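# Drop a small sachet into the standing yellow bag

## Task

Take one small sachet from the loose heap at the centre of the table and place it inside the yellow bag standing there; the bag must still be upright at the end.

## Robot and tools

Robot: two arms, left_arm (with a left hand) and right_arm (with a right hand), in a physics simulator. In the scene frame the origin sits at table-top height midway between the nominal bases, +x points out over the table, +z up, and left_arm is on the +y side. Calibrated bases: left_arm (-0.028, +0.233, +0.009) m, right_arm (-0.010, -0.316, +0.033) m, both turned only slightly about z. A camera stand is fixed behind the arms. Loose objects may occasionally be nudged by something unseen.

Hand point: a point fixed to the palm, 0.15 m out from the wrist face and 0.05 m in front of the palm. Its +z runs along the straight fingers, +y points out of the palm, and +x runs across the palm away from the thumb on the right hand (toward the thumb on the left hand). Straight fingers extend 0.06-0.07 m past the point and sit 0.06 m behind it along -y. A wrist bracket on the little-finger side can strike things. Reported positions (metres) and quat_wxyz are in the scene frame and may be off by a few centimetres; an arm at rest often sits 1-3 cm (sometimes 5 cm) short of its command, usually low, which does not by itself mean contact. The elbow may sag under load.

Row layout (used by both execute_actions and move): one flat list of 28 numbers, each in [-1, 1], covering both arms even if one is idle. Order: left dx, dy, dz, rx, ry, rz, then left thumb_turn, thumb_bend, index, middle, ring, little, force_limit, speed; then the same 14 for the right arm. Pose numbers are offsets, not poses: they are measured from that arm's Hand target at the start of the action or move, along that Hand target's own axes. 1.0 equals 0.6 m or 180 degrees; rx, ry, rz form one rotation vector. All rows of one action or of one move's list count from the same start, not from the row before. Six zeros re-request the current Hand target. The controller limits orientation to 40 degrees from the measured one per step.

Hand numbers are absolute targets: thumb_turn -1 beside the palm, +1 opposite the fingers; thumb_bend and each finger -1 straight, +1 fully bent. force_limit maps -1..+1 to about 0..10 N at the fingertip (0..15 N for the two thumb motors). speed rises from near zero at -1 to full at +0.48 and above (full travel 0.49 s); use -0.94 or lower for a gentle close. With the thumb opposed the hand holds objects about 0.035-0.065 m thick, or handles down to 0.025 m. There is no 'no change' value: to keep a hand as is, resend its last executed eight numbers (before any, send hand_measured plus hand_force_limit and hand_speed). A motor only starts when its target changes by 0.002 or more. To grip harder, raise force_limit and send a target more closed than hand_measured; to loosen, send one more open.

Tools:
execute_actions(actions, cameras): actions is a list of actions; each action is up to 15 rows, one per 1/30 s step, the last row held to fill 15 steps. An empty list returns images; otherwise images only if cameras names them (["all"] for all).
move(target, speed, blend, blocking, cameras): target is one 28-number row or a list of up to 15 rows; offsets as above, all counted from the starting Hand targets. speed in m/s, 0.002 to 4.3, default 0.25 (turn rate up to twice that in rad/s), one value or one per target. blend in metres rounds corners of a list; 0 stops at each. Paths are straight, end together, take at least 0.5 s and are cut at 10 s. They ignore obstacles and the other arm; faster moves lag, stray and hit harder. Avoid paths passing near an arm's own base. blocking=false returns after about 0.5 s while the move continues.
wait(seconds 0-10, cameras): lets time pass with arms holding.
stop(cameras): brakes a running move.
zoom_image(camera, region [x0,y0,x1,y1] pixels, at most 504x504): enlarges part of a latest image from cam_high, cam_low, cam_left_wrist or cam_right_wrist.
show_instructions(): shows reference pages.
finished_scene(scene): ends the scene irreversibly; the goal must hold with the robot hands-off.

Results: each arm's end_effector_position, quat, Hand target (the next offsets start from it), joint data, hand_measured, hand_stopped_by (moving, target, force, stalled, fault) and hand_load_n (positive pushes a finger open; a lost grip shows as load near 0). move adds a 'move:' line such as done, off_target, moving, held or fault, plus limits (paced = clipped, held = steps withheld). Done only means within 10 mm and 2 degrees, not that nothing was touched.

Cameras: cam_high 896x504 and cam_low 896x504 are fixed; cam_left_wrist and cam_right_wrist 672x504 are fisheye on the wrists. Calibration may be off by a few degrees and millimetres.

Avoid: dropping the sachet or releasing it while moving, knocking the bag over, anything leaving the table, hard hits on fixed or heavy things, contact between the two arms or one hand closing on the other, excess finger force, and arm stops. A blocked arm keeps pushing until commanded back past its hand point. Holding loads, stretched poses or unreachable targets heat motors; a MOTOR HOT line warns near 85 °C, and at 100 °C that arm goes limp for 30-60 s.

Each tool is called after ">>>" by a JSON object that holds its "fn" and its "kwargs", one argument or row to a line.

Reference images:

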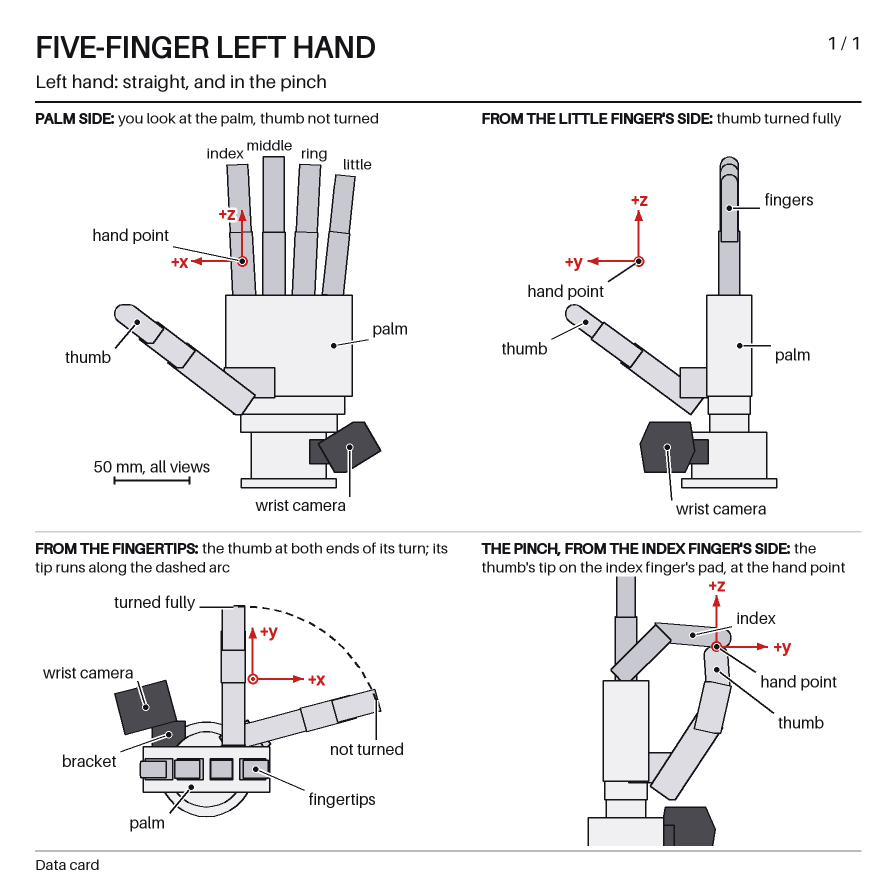

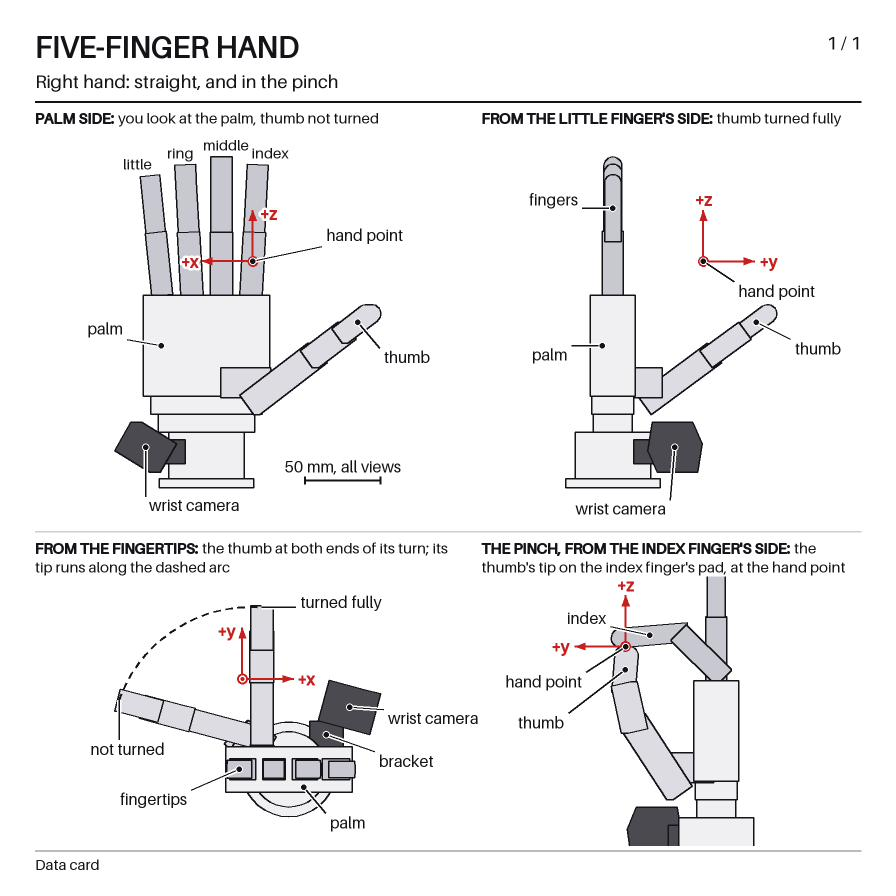

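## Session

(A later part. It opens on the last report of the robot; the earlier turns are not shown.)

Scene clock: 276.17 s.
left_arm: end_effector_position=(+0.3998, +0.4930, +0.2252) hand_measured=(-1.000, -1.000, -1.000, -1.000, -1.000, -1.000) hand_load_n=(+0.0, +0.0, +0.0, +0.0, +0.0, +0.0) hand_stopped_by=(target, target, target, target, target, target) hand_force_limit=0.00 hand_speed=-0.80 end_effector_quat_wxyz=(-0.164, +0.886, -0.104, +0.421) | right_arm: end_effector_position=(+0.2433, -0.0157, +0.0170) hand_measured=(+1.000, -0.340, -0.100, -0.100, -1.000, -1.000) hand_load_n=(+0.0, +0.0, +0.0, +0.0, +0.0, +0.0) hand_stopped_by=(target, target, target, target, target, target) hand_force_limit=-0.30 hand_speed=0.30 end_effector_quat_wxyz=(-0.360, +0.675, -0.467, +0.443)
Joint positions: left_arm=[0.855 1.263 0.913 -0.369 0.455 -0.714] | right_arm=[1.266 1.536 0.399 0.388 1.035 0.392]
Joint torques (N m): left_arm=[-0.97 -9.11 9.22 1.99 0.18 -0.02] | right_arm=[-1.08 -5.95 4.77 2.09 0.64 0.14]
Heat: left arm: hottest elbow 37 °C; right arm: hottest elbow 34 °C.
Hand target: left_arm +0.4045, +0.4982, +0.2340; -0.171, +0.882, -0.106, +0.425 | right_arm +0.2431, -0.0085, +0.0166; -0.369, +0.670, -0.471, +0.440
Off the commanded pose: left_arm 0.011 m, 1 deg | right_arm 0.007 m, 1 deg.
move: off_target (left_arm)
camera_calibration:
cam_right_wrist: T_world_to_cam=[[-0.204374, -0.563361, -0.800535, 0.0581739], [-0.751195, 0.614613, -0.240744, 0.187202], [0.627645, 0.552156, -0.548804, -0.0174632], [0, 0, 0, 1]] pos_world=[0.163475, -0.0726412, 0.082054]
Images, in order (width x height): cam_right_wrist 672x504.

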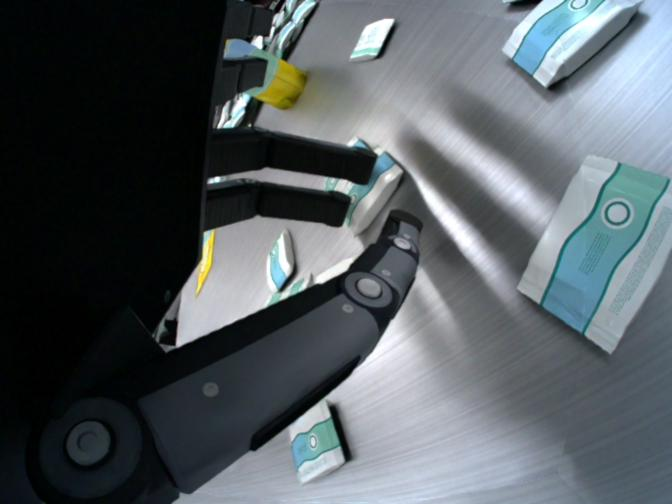

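>>> {"fn": "move", "kwargs": {
  "target": [0,0,0,0,0,0,-1,-1,-1,-1,-1,-1,0,-0.8,-0.0012,0.0045,0.0017,0,0,0,1,-0.34,-0.1,-0.1,-1,-1,-0.3,0.3],
  "speed": 0.05
}}

>>> {"fn": "move", "kwargs": {
  "target": [0,0,0,0,0,0,-1,-1,-1,-1,-1,-1,0,-0.8,0,0,0,0,0,0,1,-0.34,0.06,0.06,-1,-1,-0.3,-0.88],
  "speed": 0.05,
  "cameras": ["cam_right_wrist"]
}}

>>> {"fn": "zoom_image", "kwargs": {
  "camera": "cam_right_wrist",
  "region": [280, 100, 520, 300]
}}

Scene clock: 278.17 s.
left_arm: end_effector_position=(+0.3998, +0.4930, +0.2252) hand_measured=(-1.000, -1.000, -1.000, -1.000, -1.000, -1.000) hand_load_n=(+0.0, +0.0, +0.0, +0.0, +0.0, +0.0) hand_stopped_by=(target, target, target, target, target, target) hand_force_limit=0.00 hand_speed=-0.80 end_effector_quat_wxyz=(-0.164, +0.886, -0.104, +0.421) | right_arm: end_effector_position=(+0.2439, -0.0149, +0.0154) hand_measured=(+1.000, -0.340, -0.100, -0.100, -1.000, -1.000) hand_load_n=(+0.0, +0.0, +0.0, -0.5, +0.0, +0.0) hand_stopped_by=(target, target, target, target, target, target) hand_force_limit=-0.30 hand_speed=0.30 end_effector_quat_wxyz=(-0.362, +0.673, -0.468, +0.444)
Joint positions: left_arm=[0.855 1.263 0.913 -0.369 0.455 -0.714] | right_arm=[1.266 1.547 0.399 0.404 1.038 0.393]
Joint torques (N m): left_arm=[-0.79 -9.05 9.14 1.94 0.18 -0.02] | right_arm=[-1.03 -5.89 4.6 1.98 0.55 0.12]
Heat: left arm: hottest elbow 37 °C; right arm: hottest elbow 34 °C.
Hand target: left_arm +0.4045, +0.4982, +0.2340; -0.171, +0.882, -0.106, +0.425 | right_arm +0.2431, -0.0086, +0.0136; -0.369, +0.670, -0.471, +0.440
Off the commanded pose: left_arm 0.011 m, 1 deg | right_arm 0.007 m, 1 deg.
move: off_target (left_arm)

Scene clock: 278.90 s.
left_arm: end_effector_position=(+0.3998, +0.4930, +0.2252) hand_measured=(-1.000, -1.000, -1.000, -1.000, -1.000, -1.000) hand_load_n=(+0.0, +0.0, +0.0, +0.0, +0.0, +0.0) hand_stopped_by=(target, target, target, target, target, target) hand_force_limit=0.00 hand_speed=-0.80 end_effector_quat_wxyz=(-0.164, +0.886, -0.104, +0.421) | right_arm: end_effector_position=(+0.2443, -0.0144, +0.0161) hand_measured=(+1.000, -0.340, +0.060, +0.060, -1.000, -1.000) hand_load_n=(+0.0, +0.0, +0.0, +0.5, +0.0, +0.0) hand_stopped_by=(target, target, target, target, target, target) hand_force_limit=-0.30 hand_speed=-0.88 end_effector_quat_wxyz=(-0.363, +0.672, -0.469, +0.444)
Joint positions: left_arm=[0.855 1.263 0.913 -0.369 0.455 -0.714] | right_arm=[1.266 1.547 0.399 0.408 1.039 0.393]
Joint torques (N m): left_arm=[-0.15 -9.17 9.18 1.99 0.18 -0.03] | right_arm=[-1.08 -5.83 4.6 1.85 0.51 0.13]
Heat: left arm: hottest elbow 37 °C; right arm: hottest elbow 34 °C.
Hand target: left_arm +0.4045, +0.4982, +0.2340; -0.171, +0.882, -0.106, +0.425 | right_arm +0.2431, -0.0086, +0.0136; -0.369, +0.670, -0.471, +0.440
Off the commanded pose: left_arm 0.011 m, 1 deg | right_arm 0.007 m, 1 deg.
move: off_target (left_arm)
camera_calibration:
cam_right_wrist: T_world_to_cam=[[-0.201983, -0.556493, -0.805927, 0.0579862], [-0.748119, 0.618741, -0.239746, 0.186252], [0.632077, 0.554505, -0.541298, -0.0204257], [0, 0, 0, 1]] pos_world=[0.163962, -0.0716468, 0.0803294]
Images, in order (width x height): cam_right_wrist 672x504.

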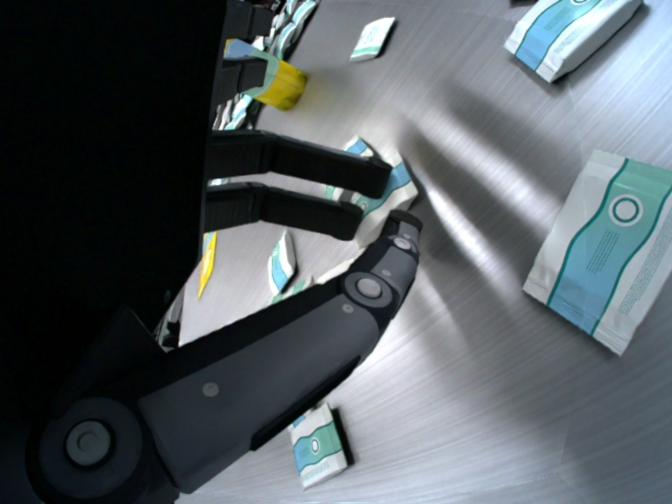

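Scaled by 2.100 from the camera's 672x504 image, which has a finer 960x720 frame.

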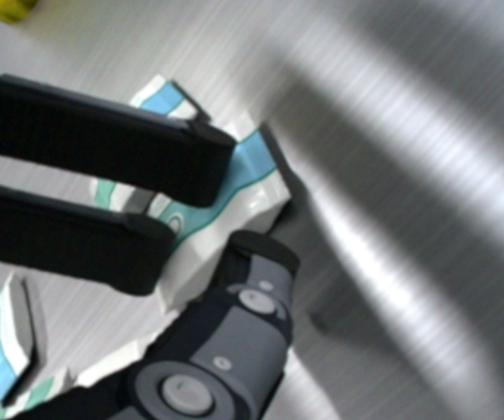

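>>> {"fn": "move", "kwargs": {
  "target": [0,0,0,0,0,0,-1,-1,-1,-1,-1,-1,0,-0.8,0,0,0,0,0,0,1,-0.34,0.16,0.16,-1,-1,-0.3,-0.88],
  "speed": 0.05,
  "cameras": ["cam_right_wrist"]
}}

>>> {"fn": "zoom_image", "kwargs": {
  "camera": "cam_right_wrist",
  "region": [280, 100, 520, 300]
}}

Scene clock: 280.10 s.
left_arm: end_effector_position=(+0.3998, +0.4930, +0.2252) hand_measured=(-1.000, -1.000, -1.000, -1.000, -1.000, -1.000) hand_load_n=(+0.0, +0.0, +0.0, +0.0, +0.0, +0.0) hand_stopped_by=(target, target, target, target, target, target) hand_force_limit=0.00 hand_speed=-0.80 end_effector_quat_wxyz=(-0.164, +0.886, -0.104, +0.421) | right_arm: end_effector_position=(+0.2443, -0.0146, +0.0157) hand_measured=(+1.000, -0.340, +0.160, +0.160, -1.000, -1.000) hand_load_n=(+0.0, +0.0, +0.0, +0.0, +0.0, +0.0) hand_stopped_by=(target, target, target, target, target, target) hand_force_limit=-0.30 hand_speed=-0.88 end_effector_quat_wxyz=(-0.363, +0.672, -0.469, +0.444)
Joint positions: left_arm=[0.855 1.263 0.913 -0.369 0.455 -0.714] | right_arm=[1.266 1.549 0.399 0.408 1.039 0.393]
Joint torques (N m): left_arm=[0.21 -9.11 9.4 2.13 0.14 0.01] | right_arm=[-1.08 -5.95 4.59 1.84 0.51 0.12]
Heat: left arm: hottest elbow 37 °C; right arm: hottest elbow 34 °C.
Hand target: left_arm +0.4045, +0.4982, +0.2340; -0.171, +0.882, -0.106, +0.425 | right_arm +0.2431, -0.0086, +0.0136; -0.369, +0.670, -0.471, +0.440
Off the commanded pose: left_arm 0.011 m, 1 deg | right_arm 0.006 m, 1 deg.
move: off_target (left_arm)
camera_calibration:
cam_right_wrist: T_world_to_cam=[[-0.202261, -0.557378, -0.805246, 0.0576194], [-0.748203, 0.618476, -0.240166, 0.18627], [0.631888, 0.553911, -0.542125, -0.0204781], [0, 0, 0, 1]] pos_world=[0.163962, -0.0717449, 0.0800319]
Images, in order (width x height): cam_right_wrist 672x504.

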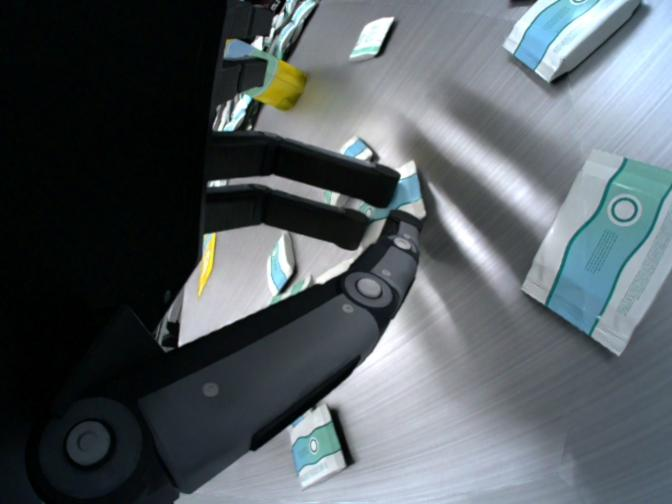

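Scaled by 2.100 from the camera's 672x504 image, which has a finer 960x720 frame.

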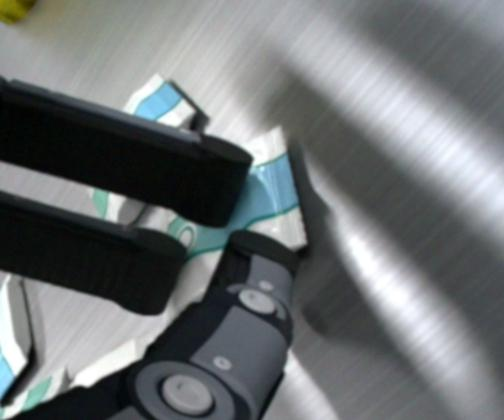

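>>> {"fn": "move", "kwargs": {
  "target": [0,0,0,0,0,0,-1,-1,-1,-1,-1,-1,0,-0.8,0,0,0,0,0,0,1,-0.34,0.28,0.24,-1,-1,-0.2,-0.88],
  "speed": 0.05,
  "cameras": ["cam_right_wrist"]
}}

>>> {"fn": "zoom_image", "kwargs": {
  "camera": "cam_right_wrist",
  "region": [280, 100, 520, 300]
}}

Scene clock: 281.93 s.
left_arm: end_effector_position=(+0.3998, +0.4930, +0.2252) hand_measured=(-1.000, -1.000, -1.000, -1.000, -1.000, -1.000) hand_load_n=(+0.0, +0.0, +0.0, +0.0, +0.0, +0.0) hand_stopped_by=(target, target, target, target, target, target) hand_force_limit=0.00 hand_speed=-0.80 end_effector_quat_wxyz=(-0.164, +0.886, -0.104, +0.421) | right_arm: end_effector_position=(+0.2442, -0.0147, +0.0154) hand_measured=(+1.000, -0.340, +0.280, +0.240, -1.000, -1.000) hand_load_n=(+0.0, +0.0, +0.0, +0.0, -0.5, +0.0) hand_stopped_by=(target, target, target, target, target, target) hand_force_limit=-0.20 hand_speed=-0.88 end_effector_quat_wxyz=(-0.363, +0.672, -0.469, +0.444)
Joint positions: left_arm=[0.855 1.263 0.913 -0.369 0.455 -0.714] | right_arm=[1.266 1.549 0.399 0.408 1.039 0.393]
Joint torques (N m): left_arm=[-0.79 -10.29 9.17 1.92 0.19 0.01] | right_arm=[-1.03 -6.07 4.6 1.84 0.5 0.13]
Heat: left arm: hottest elbow 37 °C; right arm: hottest elbow 34 °C.
Hand target: left_arm +0.4045, +0.4982, +0.2340; -0.171, +0.882, -0.106, +0.425 | right_arm +0.2431, -0.0086, +0.0136; -0.369, +0.670, -0.471, +0.440
Off the commanded pose: left_arm 0.011 m, 1 deg | right_arm 0.006 m, 1 deg.
move: off_target (left_arm)
camera_calibration:
cam_right_wrist: T_world_to_cam=[[-0.202499, -0.557906, -0.80482, 0.0574277], [-0.748268, 0.618324, -0.240356, 0.186237], [0.631736, 0.553548, -0.542673, -0.0205438], [0, 0, 0, 1]] pos_world=[0.163963, -0.0717438, 0.0798336]
Images, in order (width x height): cam_right_wrist 672x504.

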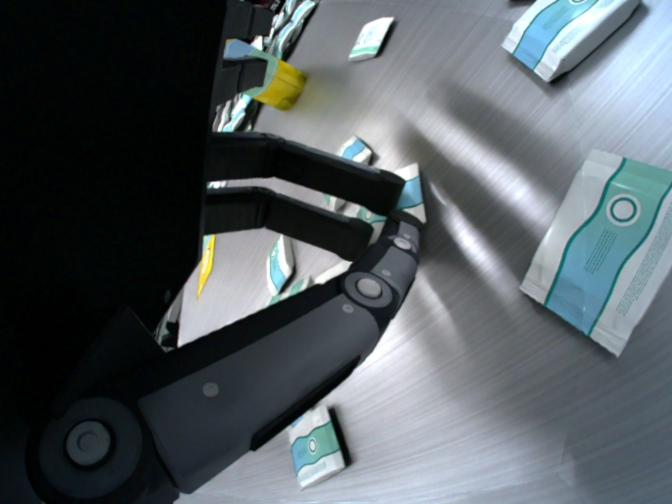

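Scaled by 2.100 from the camera's 672x504 image, which has a finer 960x720 frame.

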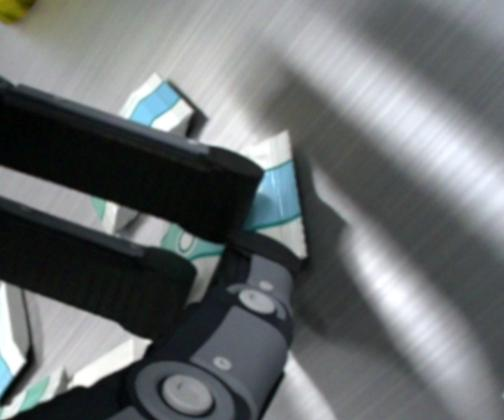

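>>> {"fn": "move", "kwargs": {
  "target": [0,0,0,0,0,0,-1,-1,-1,-1,-1,-1,0,-0.8,0,0,0,0,0,0,1,-0.34,0.45,0.4,-1,-1,-0.3,-0.88],
  "speed": 0.05,
  "cameras": ["cam_right_wrist"]
}}

>>> {"fn": "zoom_image", "kwargs": {
  "camera": "cam_right_wrist",
  "region": [280, 100, 520, 300]
}}

Scene clock: 286.47 s.
left_arm: end_effector_position=(+0.3998, +0.4930, +0.2252) hand_measured=(-1.000, -1.000, -1.000, -1.000, -1.000, -1.000) hand_load_n=(+0.0, -0.5, +0.0, +0.0, +0.0, +0.0) hand_stopped_by=(target, target, target, target, target, target) hand_force_limit=0.00 hand_speed=-0.80 end_effector_quat_wxyz=(-0.164, +0.886, -0.104, +0.421) | right_arm: end_effector_position=(+0.2442, -0.0147, +0.0154) hand_measured=(+1.000, -0.340, +0.450, +0.316, -1.000, -1.000) hand_load_n=(+0.0, +3.5, +3.5, +2.5, +0.0, +0.0) hand_stopped_by=(target, target, force, force, target, target) hand_force_limit=-0.30 hand_speed=-0.88 end_effector_quat_wxyz=(-0.363, +0.672, -0.469, +0.444)
Joint positions: left_arm=[0.855 1.263 0.913 -0.369 0.455 -0.714] | right_arm=[1.266 1.549 0.399 0.408 1.039 0.393]
Joint torques (N m): left_arm=[-0.44 -8.88 9.39 1.72 0.16 0.02] | right_arm=[-1.03 -6.01 4.6 1.84 0.5 0.13]
Heat: left arm: hottest elbow 37 °C; right arm: hottest elbow 33 °C.
Hand target: left_arm +0.4045, +0.4982, +0.2340; -0.171, +0.882, -0.106, +0.425 | right_arm +0.2431, -0.0086, +0.0136; -0.369, +0.670, -0.471, +0.440
Off the commanded pose: left_arm 0.011 m, 1 deg | right_arm 0.006 m, 1 deg.
move: off_target (left_arm)
camera_calibration:
cam_right_wrist: T_world_to_cam=[[-0.202499, -0.557906, -0.80482, 0.0574277], [-0.748268, 0.618324, -0.240356, 0.186237], [0.631736, 0.553548, -0.542673, -0.0205438], [0, 0, 0, 1]] pos_world=[0.163963, -0.0717438, 0.0798336]
Images, in order (width x height): cam_right_wrist 672x504.

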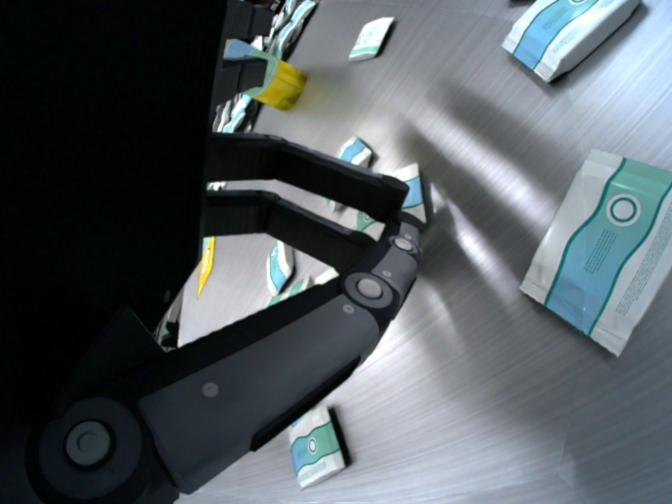

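Scaled by 2.100 from the camera's 672x504 image, which has a finer 960x720 frame.

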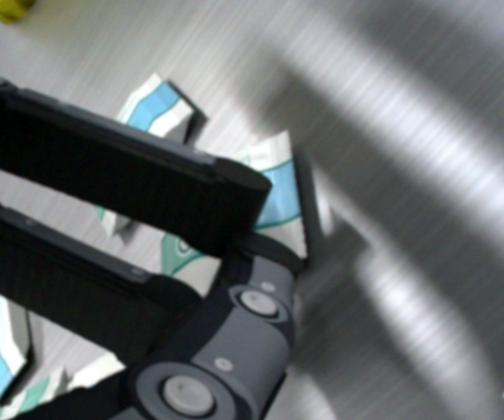

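>>> {"fn": "move", "kwargs": {
  "target": [0,0,0,0,0,0,-1,-1,-1,-1,-1,-1,0,-0.8,0.0203,-0.0756,-0.0285,0,0,0,1,-0.39,-0.3,-0.3,-1,-1,-0.3,0.3],
  "speed": 0.2,
  "cameras": ["cam_right_wrist"]
}}

>>> {"fn": "zoom_image", "kwargs": {
  "camera": "cam_right_wrist",
  "region": [280, 100, 640, 400]
}}

Scene clock: 298.60 s.
left_arm: end_effector_position=(+0.3998, +0.4930, +0.2252) hand_measured=(-1.000, -1.000, -1.000, -1.000, -1.000, -1.000) hand_load_n=(+0.0, +0.0, +0.0, +0.0, +0.0, +0.0) hand_stopped_by=(target, target, target, target, target, target) hand_force_limit=0.00 hand_speed=-0.80 end_effector_quat_wxyz=(-0.164, +0.886, -0.104, +0.421) | right_arm: end_effector_position=(+0.2390, -0.0288, +0.0474) hand_measured=(+1.000, -0.390, -0.300, -0.300, -1.000, -1.000) hand_load_n=(+0.0, +0.0, +0.0, +0.0, +0.0, +0.0) hand_stopped_by=(target, target, target, target, target, target) hand_force_limit=-0.30 hand_speed=0.30 end_effector_quat_wxyz=(-0.348, +0.681, -0.463, +0.448)
Joint positions: left_arm=[0.855 1.263 0.913 -0.369 0.455 -0.714] | right_arm=[1.267 1.377 0.399 0.199 1.039 0.393]
Joint torques (N m): left_arm=[-0.15 -9.64 9.22 1.88 0.15 0] | right_arm=[-1.08 -7.12 7.82 0.83 0.54 0.12]
Heat: left arm: hottest elbow 37 °C; right arm: hottest elbow 32 °C.
Hand target: left_arm +0.4045, +0.4982, +0.2340; -0.171, +0.882, -0.106, +0.425 | right_arm +0.2431, -0.0086, +0.0637; -0.369, +0.670, -0.471, +0.440
Off the commanded pose: left_arm 0.011 m, 1 deg | right_arm 0.026 m, 3 deg.
move: off_target (left_arm, right_arm)
camera_calibration:
cam_right_wrist: T_world_to_cam=[[-0.211447, -0.585297, -0.782763, 0.0745565], [-0.751889, 0.609091, -0.25233, 0.199909], [0.624462, 0.535196, -0.568869, 0.0103903], [0, 0, 0, 1]] pos_world=[0.159586, -0.0836859, 0.114714]
Images, in order (width x height): cam_right_wrist 672x504.

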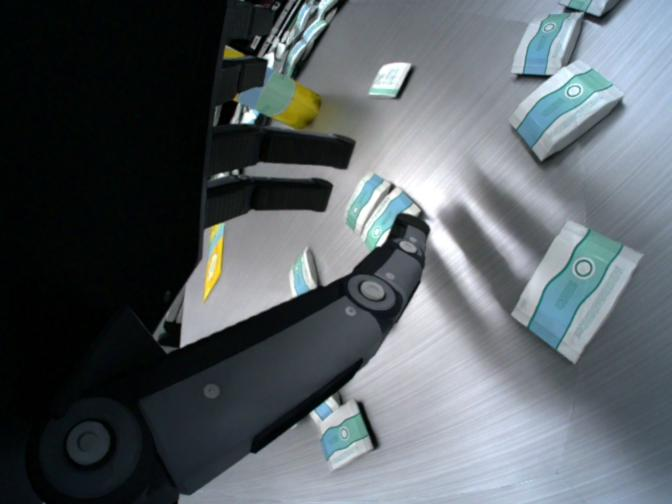

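Scaled by 1.400 from the camera's 672x504 image, which has a finer 960x720 frame.

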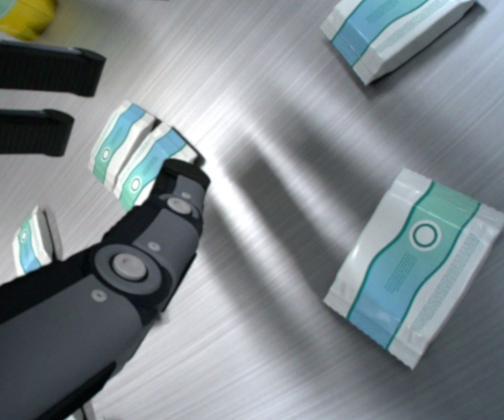

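>>> {"fn": "execute_actions", "kwargs": {
  "actions": []
}}

>>> {"fn": "zoom_image", "kwargs": {
  "camera": "cam_high",
  "region": [395, 290, 475, 370]
}}

Scene clock: 318.40 s.
left_arm: end_effector_position=(+0.3998, +0.4930, +0.2252) hand_measured=(-1.000, -1.000, -1.000, -1.000, -1.000, -1.000) hand_load_n=(+0.0, +0.0, +0.0, +0.0, +0.0, +0.0) hand_stopped_by=(target, target, target, target, target, target) hand_force_limit=0.00 hand_speed=-0.80 end_effector_quat_wxyz=(-0.164, +0.886, -0.104, +0.421) | right_arm: end_effector_position=(+0.2390, -0.0289, +0.0473) hand_measured=(+1.000, -0.390, -0.300, -0.300, -1.000, -1.000) hand_load_n=(+0.0, +0.0, +0.0, +0.0, +0.0, +0.0) hand_stopped_by=(target, target, target, target, target, target) hand_force_limit=-0.30 hand_speed=0.30 end_effector_quat_wxyz=(-0.348, +0.681, -0.463, +0.448)
Joint positions: left_arm=[0.855 1.263 0.913 -0.369 0.455 -0.714] | right_arm=[1.267 1.377 0.399 0.198 1.039 0.393]
Joint velocities: within noise
Joint torques (N m): left_arm=[-0.91 -9.41 9.22 1.85 0.23 -0.05] | right_arm=[-1.08 -7.12 7.82 0.81 0.54 0.12]
Heat: left arm: hottest elbow 37 °C; right arm: hottest elbow 33 °C.
Hand target: left_arm +0.4045, +0.4982, +0.2340; -0.171, +0.882, -0.106, +0.425 | right_arm +0.2430, -0.0086, +0.0636; -0.369, +0.670, -0.471, +0.440
Off the commanded pose: left_arm 0.011 m, 1 deg | right_arm 0.026 m, 3 deg.
camera_calibration:
cam_right_wrist: T_world_to_cam=[[-0.211559, -0.585578, -0.782523, 0.0743875], [-0.751893, 0.609028, -0.25247, 0.199956], [0.624419, 0.534961, -0.569137, 0.0104048], [0, 0, 0, 1]] pos_world=[0.159586, -0.0837851, 0.114614]

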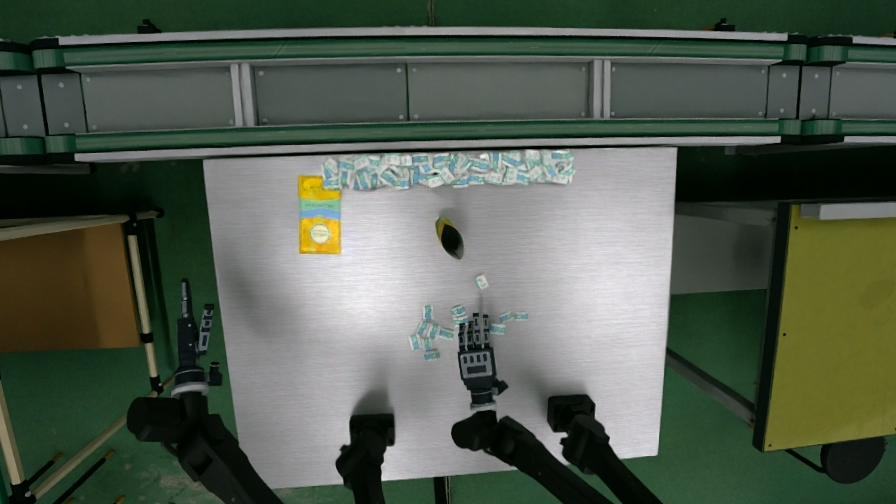

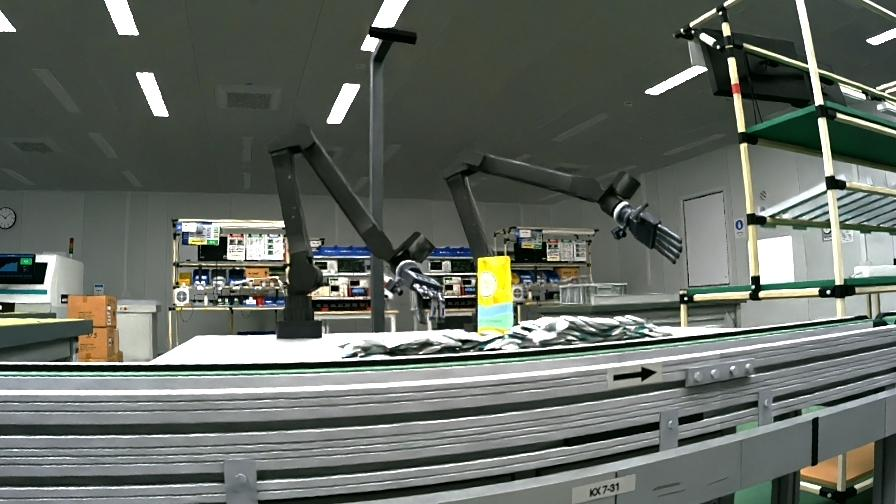

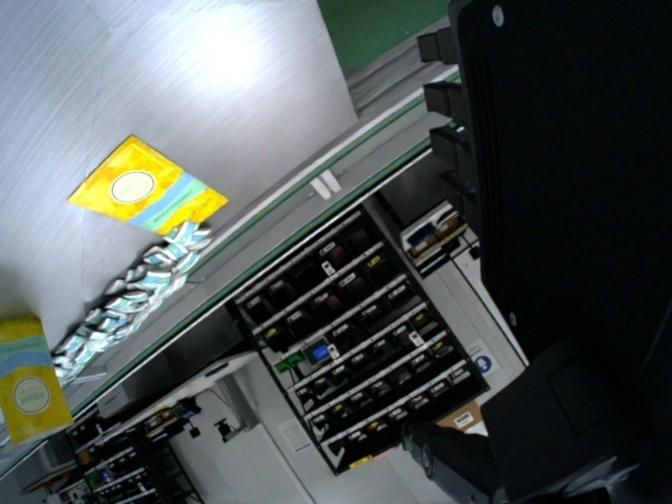

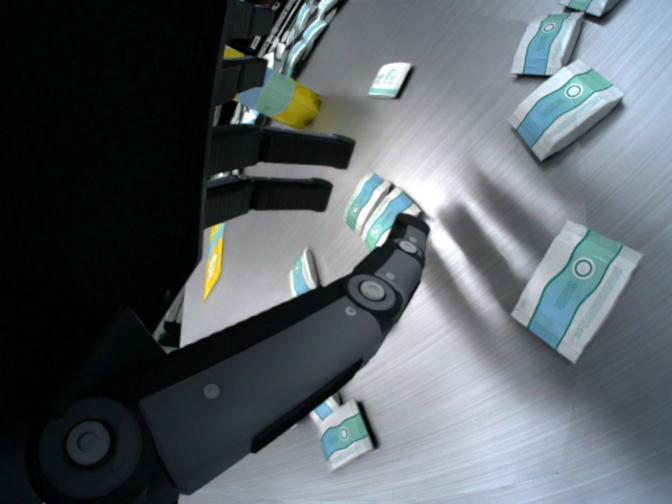

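Scaled by 6.300.

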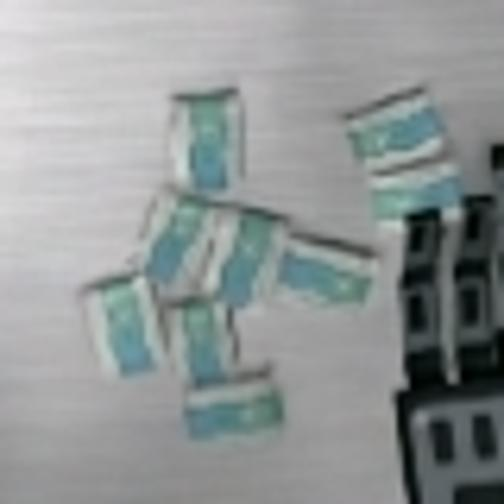

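>>> {"fn": "zoom_image", "kwargs": {
  "camera": "cam_high",
  "region": [450, 260, 550, 360]
}}

Scaled by 5.040.

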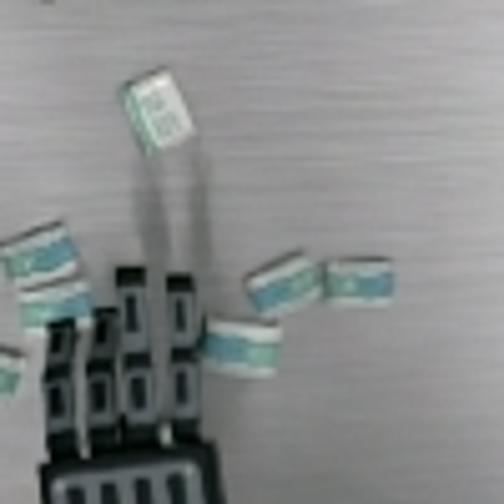

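>>> {"fn": "move", "kwargs": {
  "target": [0,0,0,0,0,0,-1,-1,-1,-1,-1,-1,0,-0.8,0.0688,0.0922,-0.1052,0.0257,-0.0958,-0.0361,1,-0.44,-0.2,-0.2,-1,-1,-0.3,0.3],
  "speed": 0.15,
  "cameras": ["cam_right_wrist"]
}}

>>> {"fn": "zoom_image", "kwargs": {
  "camera": "cam_right_wrist",
  "region": [280, 100, 520, 300]
}}

Scene clock: 336.27 s.
left_arm: end_effector_position=(+0.3998, +0.4930, +0.2252) hand_measured=(-1.000, -1.000, -1.000, -1.000, -1.000, -1.000) hand_load_n=(-0.5, +0.0, +0.0, +0.0, +0.0, +0.0) hand_stopped_by=(target, target, target, target, target, target) hand_force_limit=0.00 hand_speed=-0.80 end_effector_quat_wxyz=(-0.164, +0.886, -0.104, +0.421) | right_arm: end_effector_position=(+0.1762, -0.0687, +0.0438) hand_measured=(+1.000, -0.440, -0.200, -0.200, -1.000, -1.000) hand_load_n=(+0.0, +0.0, +0.0, +0.0, -0.5, +0.0) hand_stopped_by=(target, target, target, target, target, target) hand_force_limit=-0.30 hand_speed=0.30 end_effector_quat_wxyz=(-0.433, +0.737, -0.360, +0.373)
Joint positions: left_arm=[0.855 1.263 0.913 -0.369 0.455 -0.714] | right_arm=[1.343 1.071 0.094 0.434 0.834 0.163]
Joint torques (N m): left_arm=[0.5 -9.29 9.25 2.04 0.19 -0.03] | right_arm=[-1.08 -3.49 4.93 1.88 0.28 -0.09]
Heat: left arm: hottest elbow 37 °C; right arm: hottest elbow 33 °C.
Hand target: left_arm +0.4045, +0.4982, +0.2340; -0.171, +0.882, -0.106, +0.425 | right_arm +0.1740, -0.0689, +0.0449; -0.436, +0.739, -0.354, +0.373
Off the commanded pose: left_arm 0.011 m, 1 deg | right_arm 0.003 m, 1 deg.
move: off_target (left_arm)
camera_calibration:
cam_right_wrist: T_world_to_cam=[[-0.0246329, -0.58132, -0.813302, 0.0037641], [-0.907857, 0.353627, -0.225263, 0.184808], [0.418556, 0.732813, -0.536467, 0.117307], [0, 0, 0, 1]] pos_world=[0.118773, -0.149129, 0.107623]
Images, in order (width x height): cam_right_wrist 672x504.

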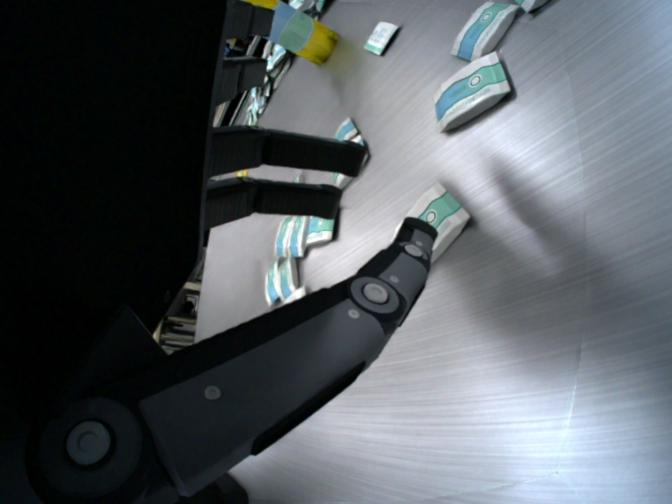

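Scaled by 2.100 from the camera's 672x504 image, which has a finer 960x720 frame.

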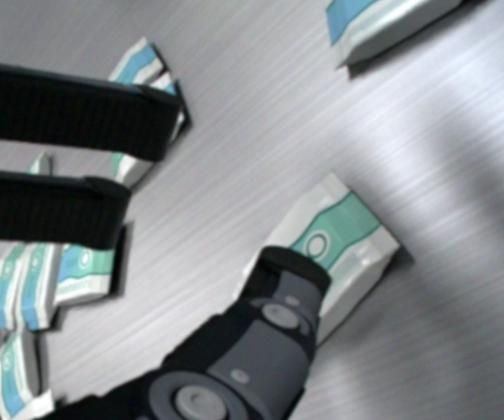

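>>> {"fn": "move", "kwargs": {
  "target": [0,0,0,0,0,0,-1,-1,-1,-1,-1,-1,0,-0.8,-0.0097,0.038,0.0042,0,0,0,1,-0.44,-0.2,-0.2,-1,-1,-0.3,0.3],
  "speed": 0.1,
  "cameras": ["cam_right_wrist"]
}}

>>> {"fn": "zoom_image", "kwargs": {
  "camera": "cam_right_wrist",
  "region": [280, 100, 520, 300]
}}

Scene clock: 340.57 s.
left_arm: end_effector_position=(+0.3998, +0.4930, +0.2252) hand_measured=(-1.000, -1.000, -1.000, -1.000, -1.000, -1.000) hand_load_n=(+0.0, +0.0, +0.0, +0.0, +0.0, +0.0) hand_stopped_by=(target, target, target, target, target, target) hand_force_limit=0.00 hand_speed=-0.80 end_effector_quat_wxyz=(-0.164, +0.886, -0.104, +0.421) | right_arm: end_effector_position=(+0.1712, -0.0707, +0.0239) hand_measured=(+1.000, -0.440, -0.200, -0.200, -1.000, -1.000) hand_load_n=(+0.0, +0.0, +0.0, +0.0, +0.0, +0.0) hand_stopped_by=(target, target, target, target, target, target) hand_force_limit=-0.30 hand_speed=0.30 end_effector_quat_wxyz=(-0.433, +0.739, -0.354, +0.375)
Joint positions: left_arm=[0.855 1.263 0.913 -0.369 0.455 -0.714] | right_arm=[1.367 1.234 0.064 0.623 0.851 0.162]
Joint torques (N m): left_arm=[-0.21 -9.76 9.25 1.81 0.14 -0.01] | right_arm=[-0.97 -2.43 3.69 2.45 0.47 0.09]
Heat: left arm: hottest elbow 37 °C; right arm: hottest elbow 33 °C.
Hand target: left_arm +0.4045, +0.4982, +0.2340; -0.171, +0.882, -0.106, +0.425 | right_arm +0.1689, -0.0715, +0.0219; -0.436, +0.739, -0.354, +0.373
Off the commanded pose: left_arm 0.011 m, 1 deg | right_arm 0.003 m, 0 deg.
move: off_target (left_arm)
camera_calibration:
cam_right_wrist: T_world_to_cam=[[-0.0122404, -0.586798, -0.809641, -0.0162813], [-0.909961, 0.342193, -0.234252, 0.176321], [0.414512, 0.733874, -0.538152, 0.111123], [0, 0, 0, 1]] pos_world=[0.114185, -0.15144, 0.0879226]
Images, in order (width x height): cam_right_wrist 672x504.

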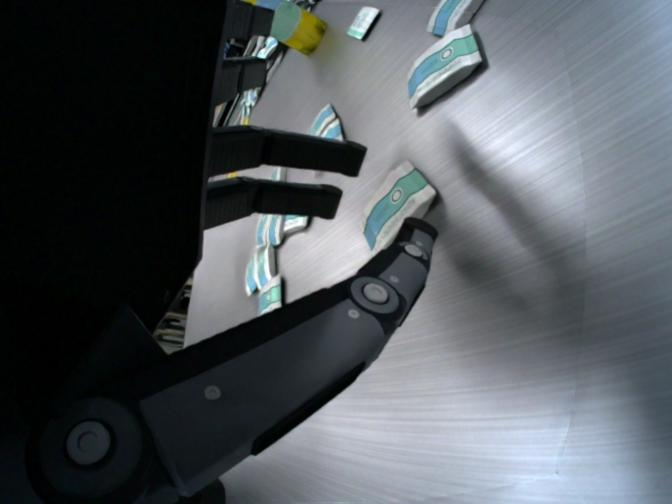

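Scaled by 2.100 from the camera's 672x504 image, which has a finer 960x720 frame.

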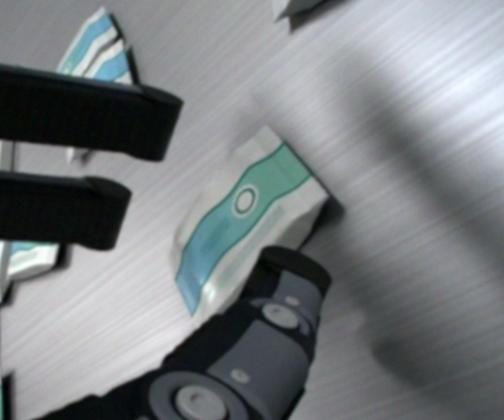

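>>> {"fn": "move", "kwargs": {
  "target": [0,0,0,0,0,0,-1,-1,-1,-1,-1,-1,0,-0.8,0.0013,0.015,0.005,0,0,0,1,-0.44,-0.2,-0.2,-1,-1,-0.3,0.3],
  "speed": 0.06,
  "cameras": ["cam_right_wrist"]
}}

>>> {"fn": "zoom_image", "kwargs": {
  "camera": "cam_right_wrist",
  "region": [280, 100, 520, 300]
}}

Scene clock: 343.27 s.
left_arm: end_effector_position=(+0.3998, +0.4930, +0.2252) hand_measured=(-1.000, -1.000, -1.000, -1.000, -1.000, -1.000) hand_load_n=(+0.0, +0.0, +0.0, +0.0, +0.0, +0.0) hand_stopped_by=(target, target, target, target, target, target) hand_force_limit=0.00 hand_speed=-0.80 end_effector_quat_wxyz=(-0.164, +0.886, -0.104, +0.421) | right_arm: end_effector_position=(+0.1704, -0.0716, +0.0152) hand_measured=(+1.000, -0.440, -0.200, -0.200, -1.000, -1.000) hand_load_n=(+0.0, +0.0, +0.0, +0.0, +0.0, +0.0) hand_stopped_by=(target, target, target, target, target, target) hand_force_limit=-0.30 hand_speed=0.30 end_effector_quat_wxyz=(-0.437, +0.738, -0.354, +0.373)
Joint positions: left_arm=[0.855 1.263 0.913 -0.369 0.455 -0.714] | right_arm=[1.367 1.325 0.051 0.734 0.847 0.162]
Joint torques (N m): left_arm=[-0.5 -9.52 9.06 1.8 0.17 0.06] | right_arm=[-1.73 -2.67 3 2.43 0.28 0.02]
Heat: left arm: hottest elbow 37 °C; right arm: hottest elbow 33 °C.
Hand target: left_arm +0.4045, +0.4982, +0.2340; -0.171, +0.882, -0.106, +0.425 | right_arm +0.1701, -0.0743, +0.0129; -0.436, +0.739, -0.354, +0.373
Off the commanded pose: left_arm 0.011 m, 1 deg | right_arm 0.004 m, 0 deg.
move: off_target (left_arm)
camera_calibration:
cam_right_wrist: T_world_to_cam=[[-0.0106734, -0.581315, -0.813608, -0.0237482], [-0.911152, 0.340843, -0.231576, 0.173838], [0.411931, 0.738849, -0.533305, 0.108143], [0, 0, 0, 1]] pos_world=[0.113592, -0.152958, 0.078608]
Images, in order (width x height): cam_right_wrist 672x504.

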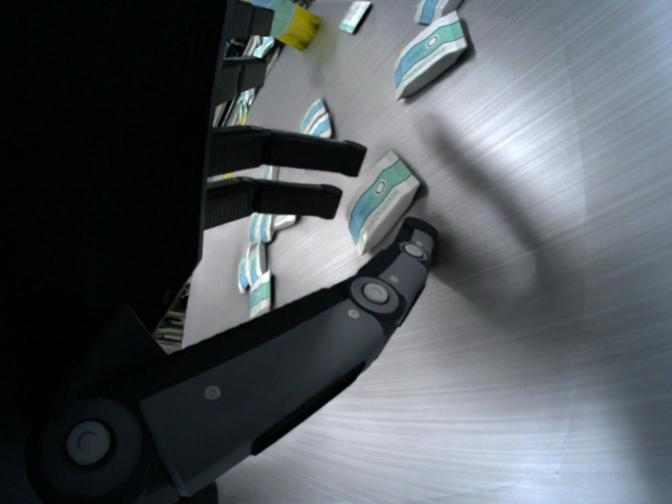

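Scaled by 2.100 from the camera's 672x504 image, which has a finer 960x720 frame.

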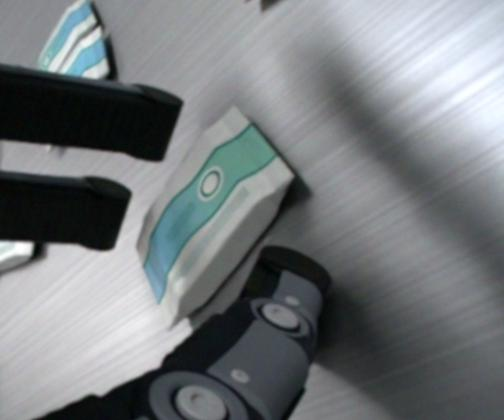

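>>> {"fn": "move", "kwargs": {
  "target": [0,0,0,0,0,0,-1,-1,-1,-1,-1,-1,0,-0.8,0.0125,0.0028,0,0,0,0,0.85,-0.44,-0.2,-0.2,-1,-1,-0.3,0.3],
  "speed": 0.06,
  "cameras": ["cam_right_wrist"]
}}

>>> {"fn": "zoom_image", "kwargs": {
  "camera": "cam_right_wrist",
  "region": [280, 100, 520, 300]
}}

Scene clock: 350.67 s.
left_arm: end_effector_position=(+0.3998, +0.4930, +0.2252) hand_measured=(-1.000, -1.000, -1.000, -1.000, -1.000, -1.000) hand_load_n=(+0.0, +0.0, +0.0, +0.0, +0.0, +0.0) hand_stopped_by=(target, target, target, target, target, target) hand_force_limit=0.00 hand_speed=-0.80 end_effector_quat_wxyz=(-0.164, +0.886, -0.104, +0.421) | right_arm: end_effector_position=(+0.1717, -0.0725, +0.0160) hand_measured=(+0.850, -0.440, -0.200, -0.200, -1.000, -1.000) hand_load_n=(+0.5, -1.0, +0.0, +0.0, +0.0, +0.0) hand_stopped_by=(target, target, target, target, target, target) hand_force_limit=-0.30 hand_speed=0.30 end_effector_quat_wxyz=(-0.444, +0.735, -0.358, +0.366)
Joint positions: left_arm=[0.855 1.263 0.913 -0.369 0.455 -0.714] | right_arm=[1.348 1.325 0.04 0.766 0.821 0.16]
Joint torques (N m): left_arm=[-0.03 -9.11 9.25 1.94 0.2 -0.03] | right_arm=[-2.02 -3.49 2.51 2.06 0.33 -0.17]
Heat: left arm: hottest elbow 37 °C; right arm: hottest elbow 32 °C.
Hand target: left_arm +0.4045, +0.4982, +0.2340; -0.171, +0.882, -0.106, +0.425 | right_arm +0.1733, -0.0812, +0.0133; -0.436, +0.739, -0.354, +0.373
Off the commanded pose: left_arm 0.011 m, 1 deg | right_arm 0.009 m, 1 deg.
move: off_target (left_arm)
camera_calibration:
cam_right_wrist: T_world_to_cam=[[-0.0147045, -0.563734, -0.825826, -0.0213718], [-0.913677, 0.343078, -0.217927, 0.176016], [0.406175, 0.751333, -0.520115, 0.11029], [0, 0, 0, 1]] pos_world=[0.115711, -0.1553, 0.0780729]
Images, in order (width x height): cam_right_wrist 672x504.

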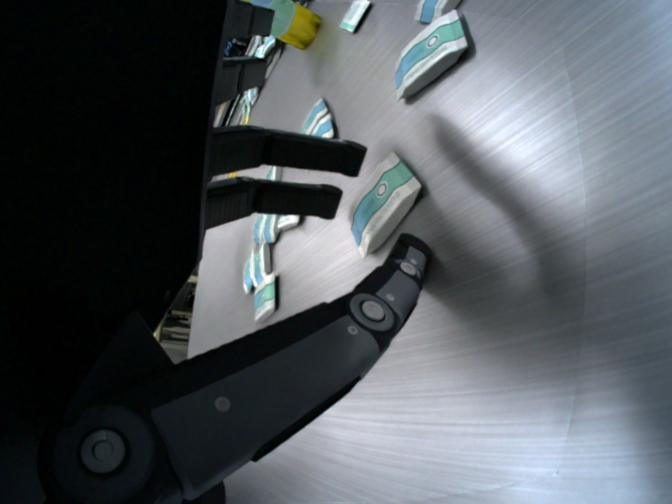

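Scaled by 2.100 from the camera's 672x504 image, which has a finer 960x720 frame.

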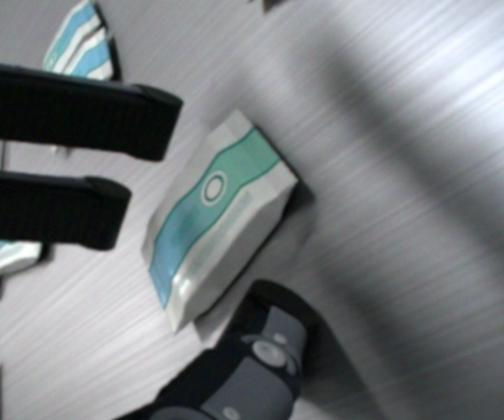

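>>> {"fn": "move", "kwargs": {
  "target": [0,0,0,0,0,0,-1,-1,-1,-1,-1,-1,0,-0.8,0.01,0,0,0,0,0,0.85,-0.44,-0.2,-0.2,-1,-1,-0.3,0.3],
  "speed": 0.1,
  "cameras": ["cam_right_wrist"]
}}

>>> {"fn": "zoom_image", "kwargs": {
  "camera": "cam_right_wrist",
  "region": [280, 100, 520, 300]
}}

Scene clock: 352.77 s.
left_arm: end_effector_position=(+0.3998, +0.4930, +0.2252) hand_measured=(-1.000, -1.000, -1.000, -1.000, -1.000, -1.000) hand_load_n=(-0.5, +0.0, +0.0, +0.0, +0.0, +0.0) hand_stopped_by=(target, target, target, target, target, target) hand_force_limit=0.00 hand_speed=-0.80 end_effector_quat_wxyz=(-0.164, +0.886, -0.104, +0.421) | right_arm: end_effector_position=(+0.1748, -0.0781, +0.0158) hand_measured=(+0.850, -0.440, -0.200, -0.200, -1.000, -1.000) hand_load_n=(+0.5, -1.5, +0.0, +0.0, +0.0, +0.0) hand_stopped_by=(target, target, target, target, target, target) hand_force_limit=-0.30 hand_speed=0.30 end_effector_quat_wxyz=(-0.441, +0.737, -0.358, +0.366)
Joint positions: left_arm=[0.855 1.263 0.913 -0.369 0.455 -0.714] | right_arm=[1.321 1.312 0.029 0.771 0.799 0.142]
Joint torques (N m): left_arm=[-0.79 -9.58 9.33 1.88 0.23 -0.07] | right_arm=[-2.32 -3.96 2.45 1.98 0.31 -0.16]
Heat: left arm: hottest elbow 37 °C; right arm: hottest elbow 32 °C.
Hand target: left_arm +0.4045, +0.4982, +0.2340; -0.171, +0.882, -0.106, +0.425 | right_arm +0.1761, -0.0864, +0.0146; -0.436, +0.739, -0.354, +0.373
Off the commanded pose: left_arm 0.011 m, 1 deg | right_arm 0.008 m, 1 deg.
move: off_target (left_arm)
camera_calibration:
cam_right_wrist: T_world_to_cam=[[-0.0165172, -0.567924, -0.822915, -0.0248178], [-0.913679, 0.342851, -0.218275, 0.18061], [0.406101, 0.748275, -0.524563, 0.113023], [0, 0, 0, 1]] pos_world=[0.118711, -0.160589, 0.0782876]
Images, in order (width x height): cam_right_wrist 672x504.

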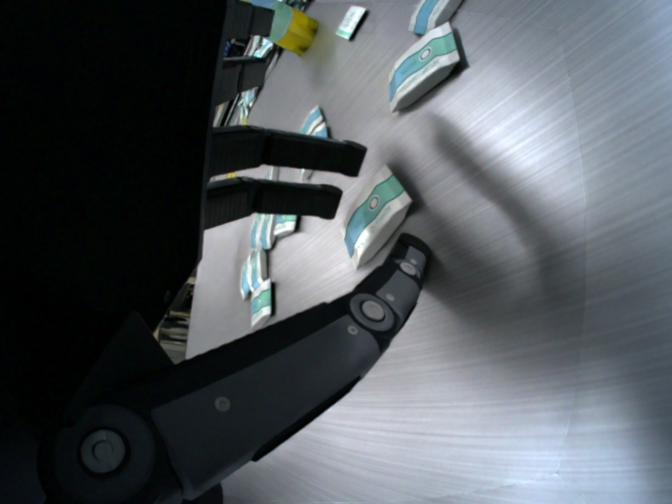

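Scaled by 2.100 from the camera's 672x504 image, which has a finer 960x720 frame.

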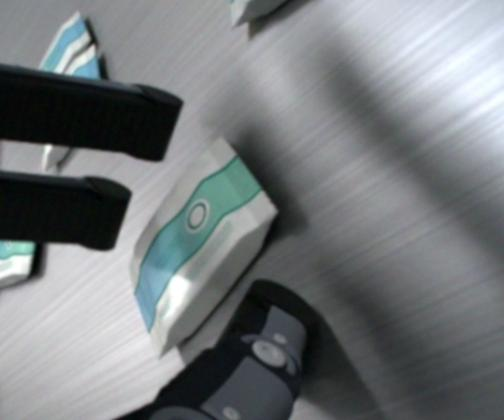

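>>> {"fn": "move", "kwargs": {
  "target": [0,0,0,0,0,0,-1,-1,-1,-1,-1,-1,0,-0.8,0,0,0,0,0,0,0.85,-0.44,0,0,-1,-1,-0.4,-0.85],
  "speed": 0.1,
  "cameras": ["cam_right_wrist"]
}}

>>> {"fn": "zoom_image", "kwargs": {
  "camera": "cam_right_wrist",
  "region": [280, 100, 520, 300]
}}

Scene clock: 355.13 s.
left_arm: end_effector_position=(+0.3998, +0.4930, +0.2252) hand_measured=(-1.000, -1.000, -1.000, -1.000, -1.000, -1.000) hand_load_n=(+0.0, +0.0, +0.0, +0.0, +0.0, +0.0) hand_stopped_by=(target, target, target, target, target, target) hand_force_limit=0.00 hand_speed=-0.80 end_effector_quat_wxyz=(-0.164, +0.886, -0.104, +0.421) | right_arm: end_effector_position=(+0.1753, -0.0784, +0.0160) hand_measured=(+0.850, -0.440, +0.000, +0.000, -1.000, -1.000) hand_load_n=(+0.5, +0.0, +0.5, +0.0, -0.5, +0.0) hand_stopped_by=(target, target, target, target, target, target) hand_force_limit=-0.40 hand_speed=-0.85 end_effector_quat_wxyz=(-0.441, +0.737, -0.358, +0.367)
Joint positions: left_arm=[0.855 1.263 0.913 -0.369 0.455 -0.714] | right_arm=[1.319 1.311 0.029 0.771 0.799 0.139]
Joint torques (N m): left_arm=[0.38 -9.64 9.16 2.06 0.16 -0.02] | right_arm=[-2.26 -3.9 2.48 2 0.3 -0.13]
Heat: left arm: hottest elbow 37 °C; right arm: hottest elbow 32 °C.
Hand target: left_arm +0.4045, +0.4982, +0.2340; -0.171, +0.882, -0.106, +0.425 | right_arm +0.1760, -0.0864, +0.0146; -0.436, +0.739, -0.354, +0.373
Off the commanded pose: left_arm 0.011 m, 1 deg | right_arm 0.008 m, 1 deg.
move: off_target (left_arm)
camera_calibration:
cam_right_wrist: T_world_to_cam=[[-0.0157869, -0.569101, -0.822116, -0.0250143], [-0.913235, 0.342997, -0.219899, 0.181204], [0.407128, 0.747313, -0.525138, 0.112935], [0, 0, 0, 1]] pos_world=[0.119108, -0.160786, 0.0785884]
Images, in order (width x height): cam_right_wrist 672x504.

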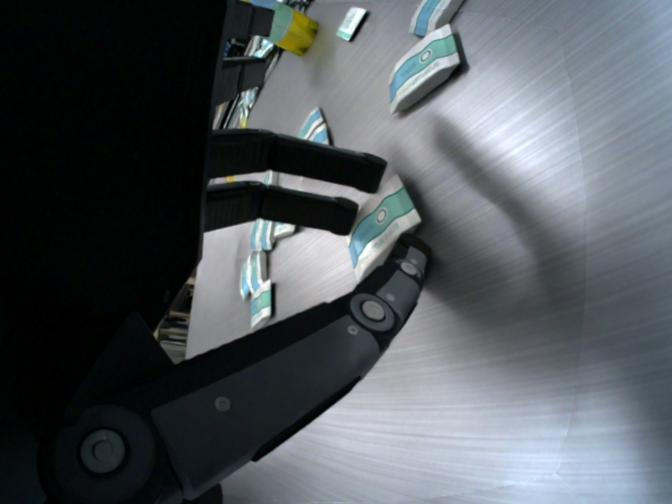

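Scaled by 2.100 from the camera's 672x504 image, which has a finer 960x720 frame.

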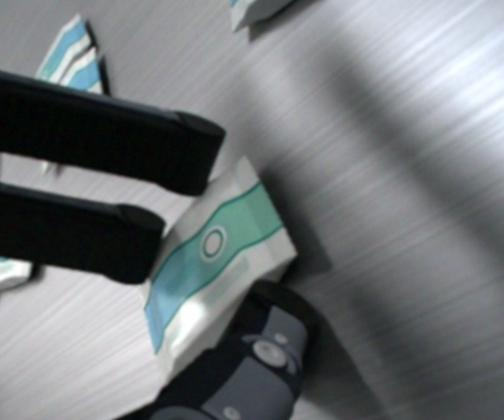

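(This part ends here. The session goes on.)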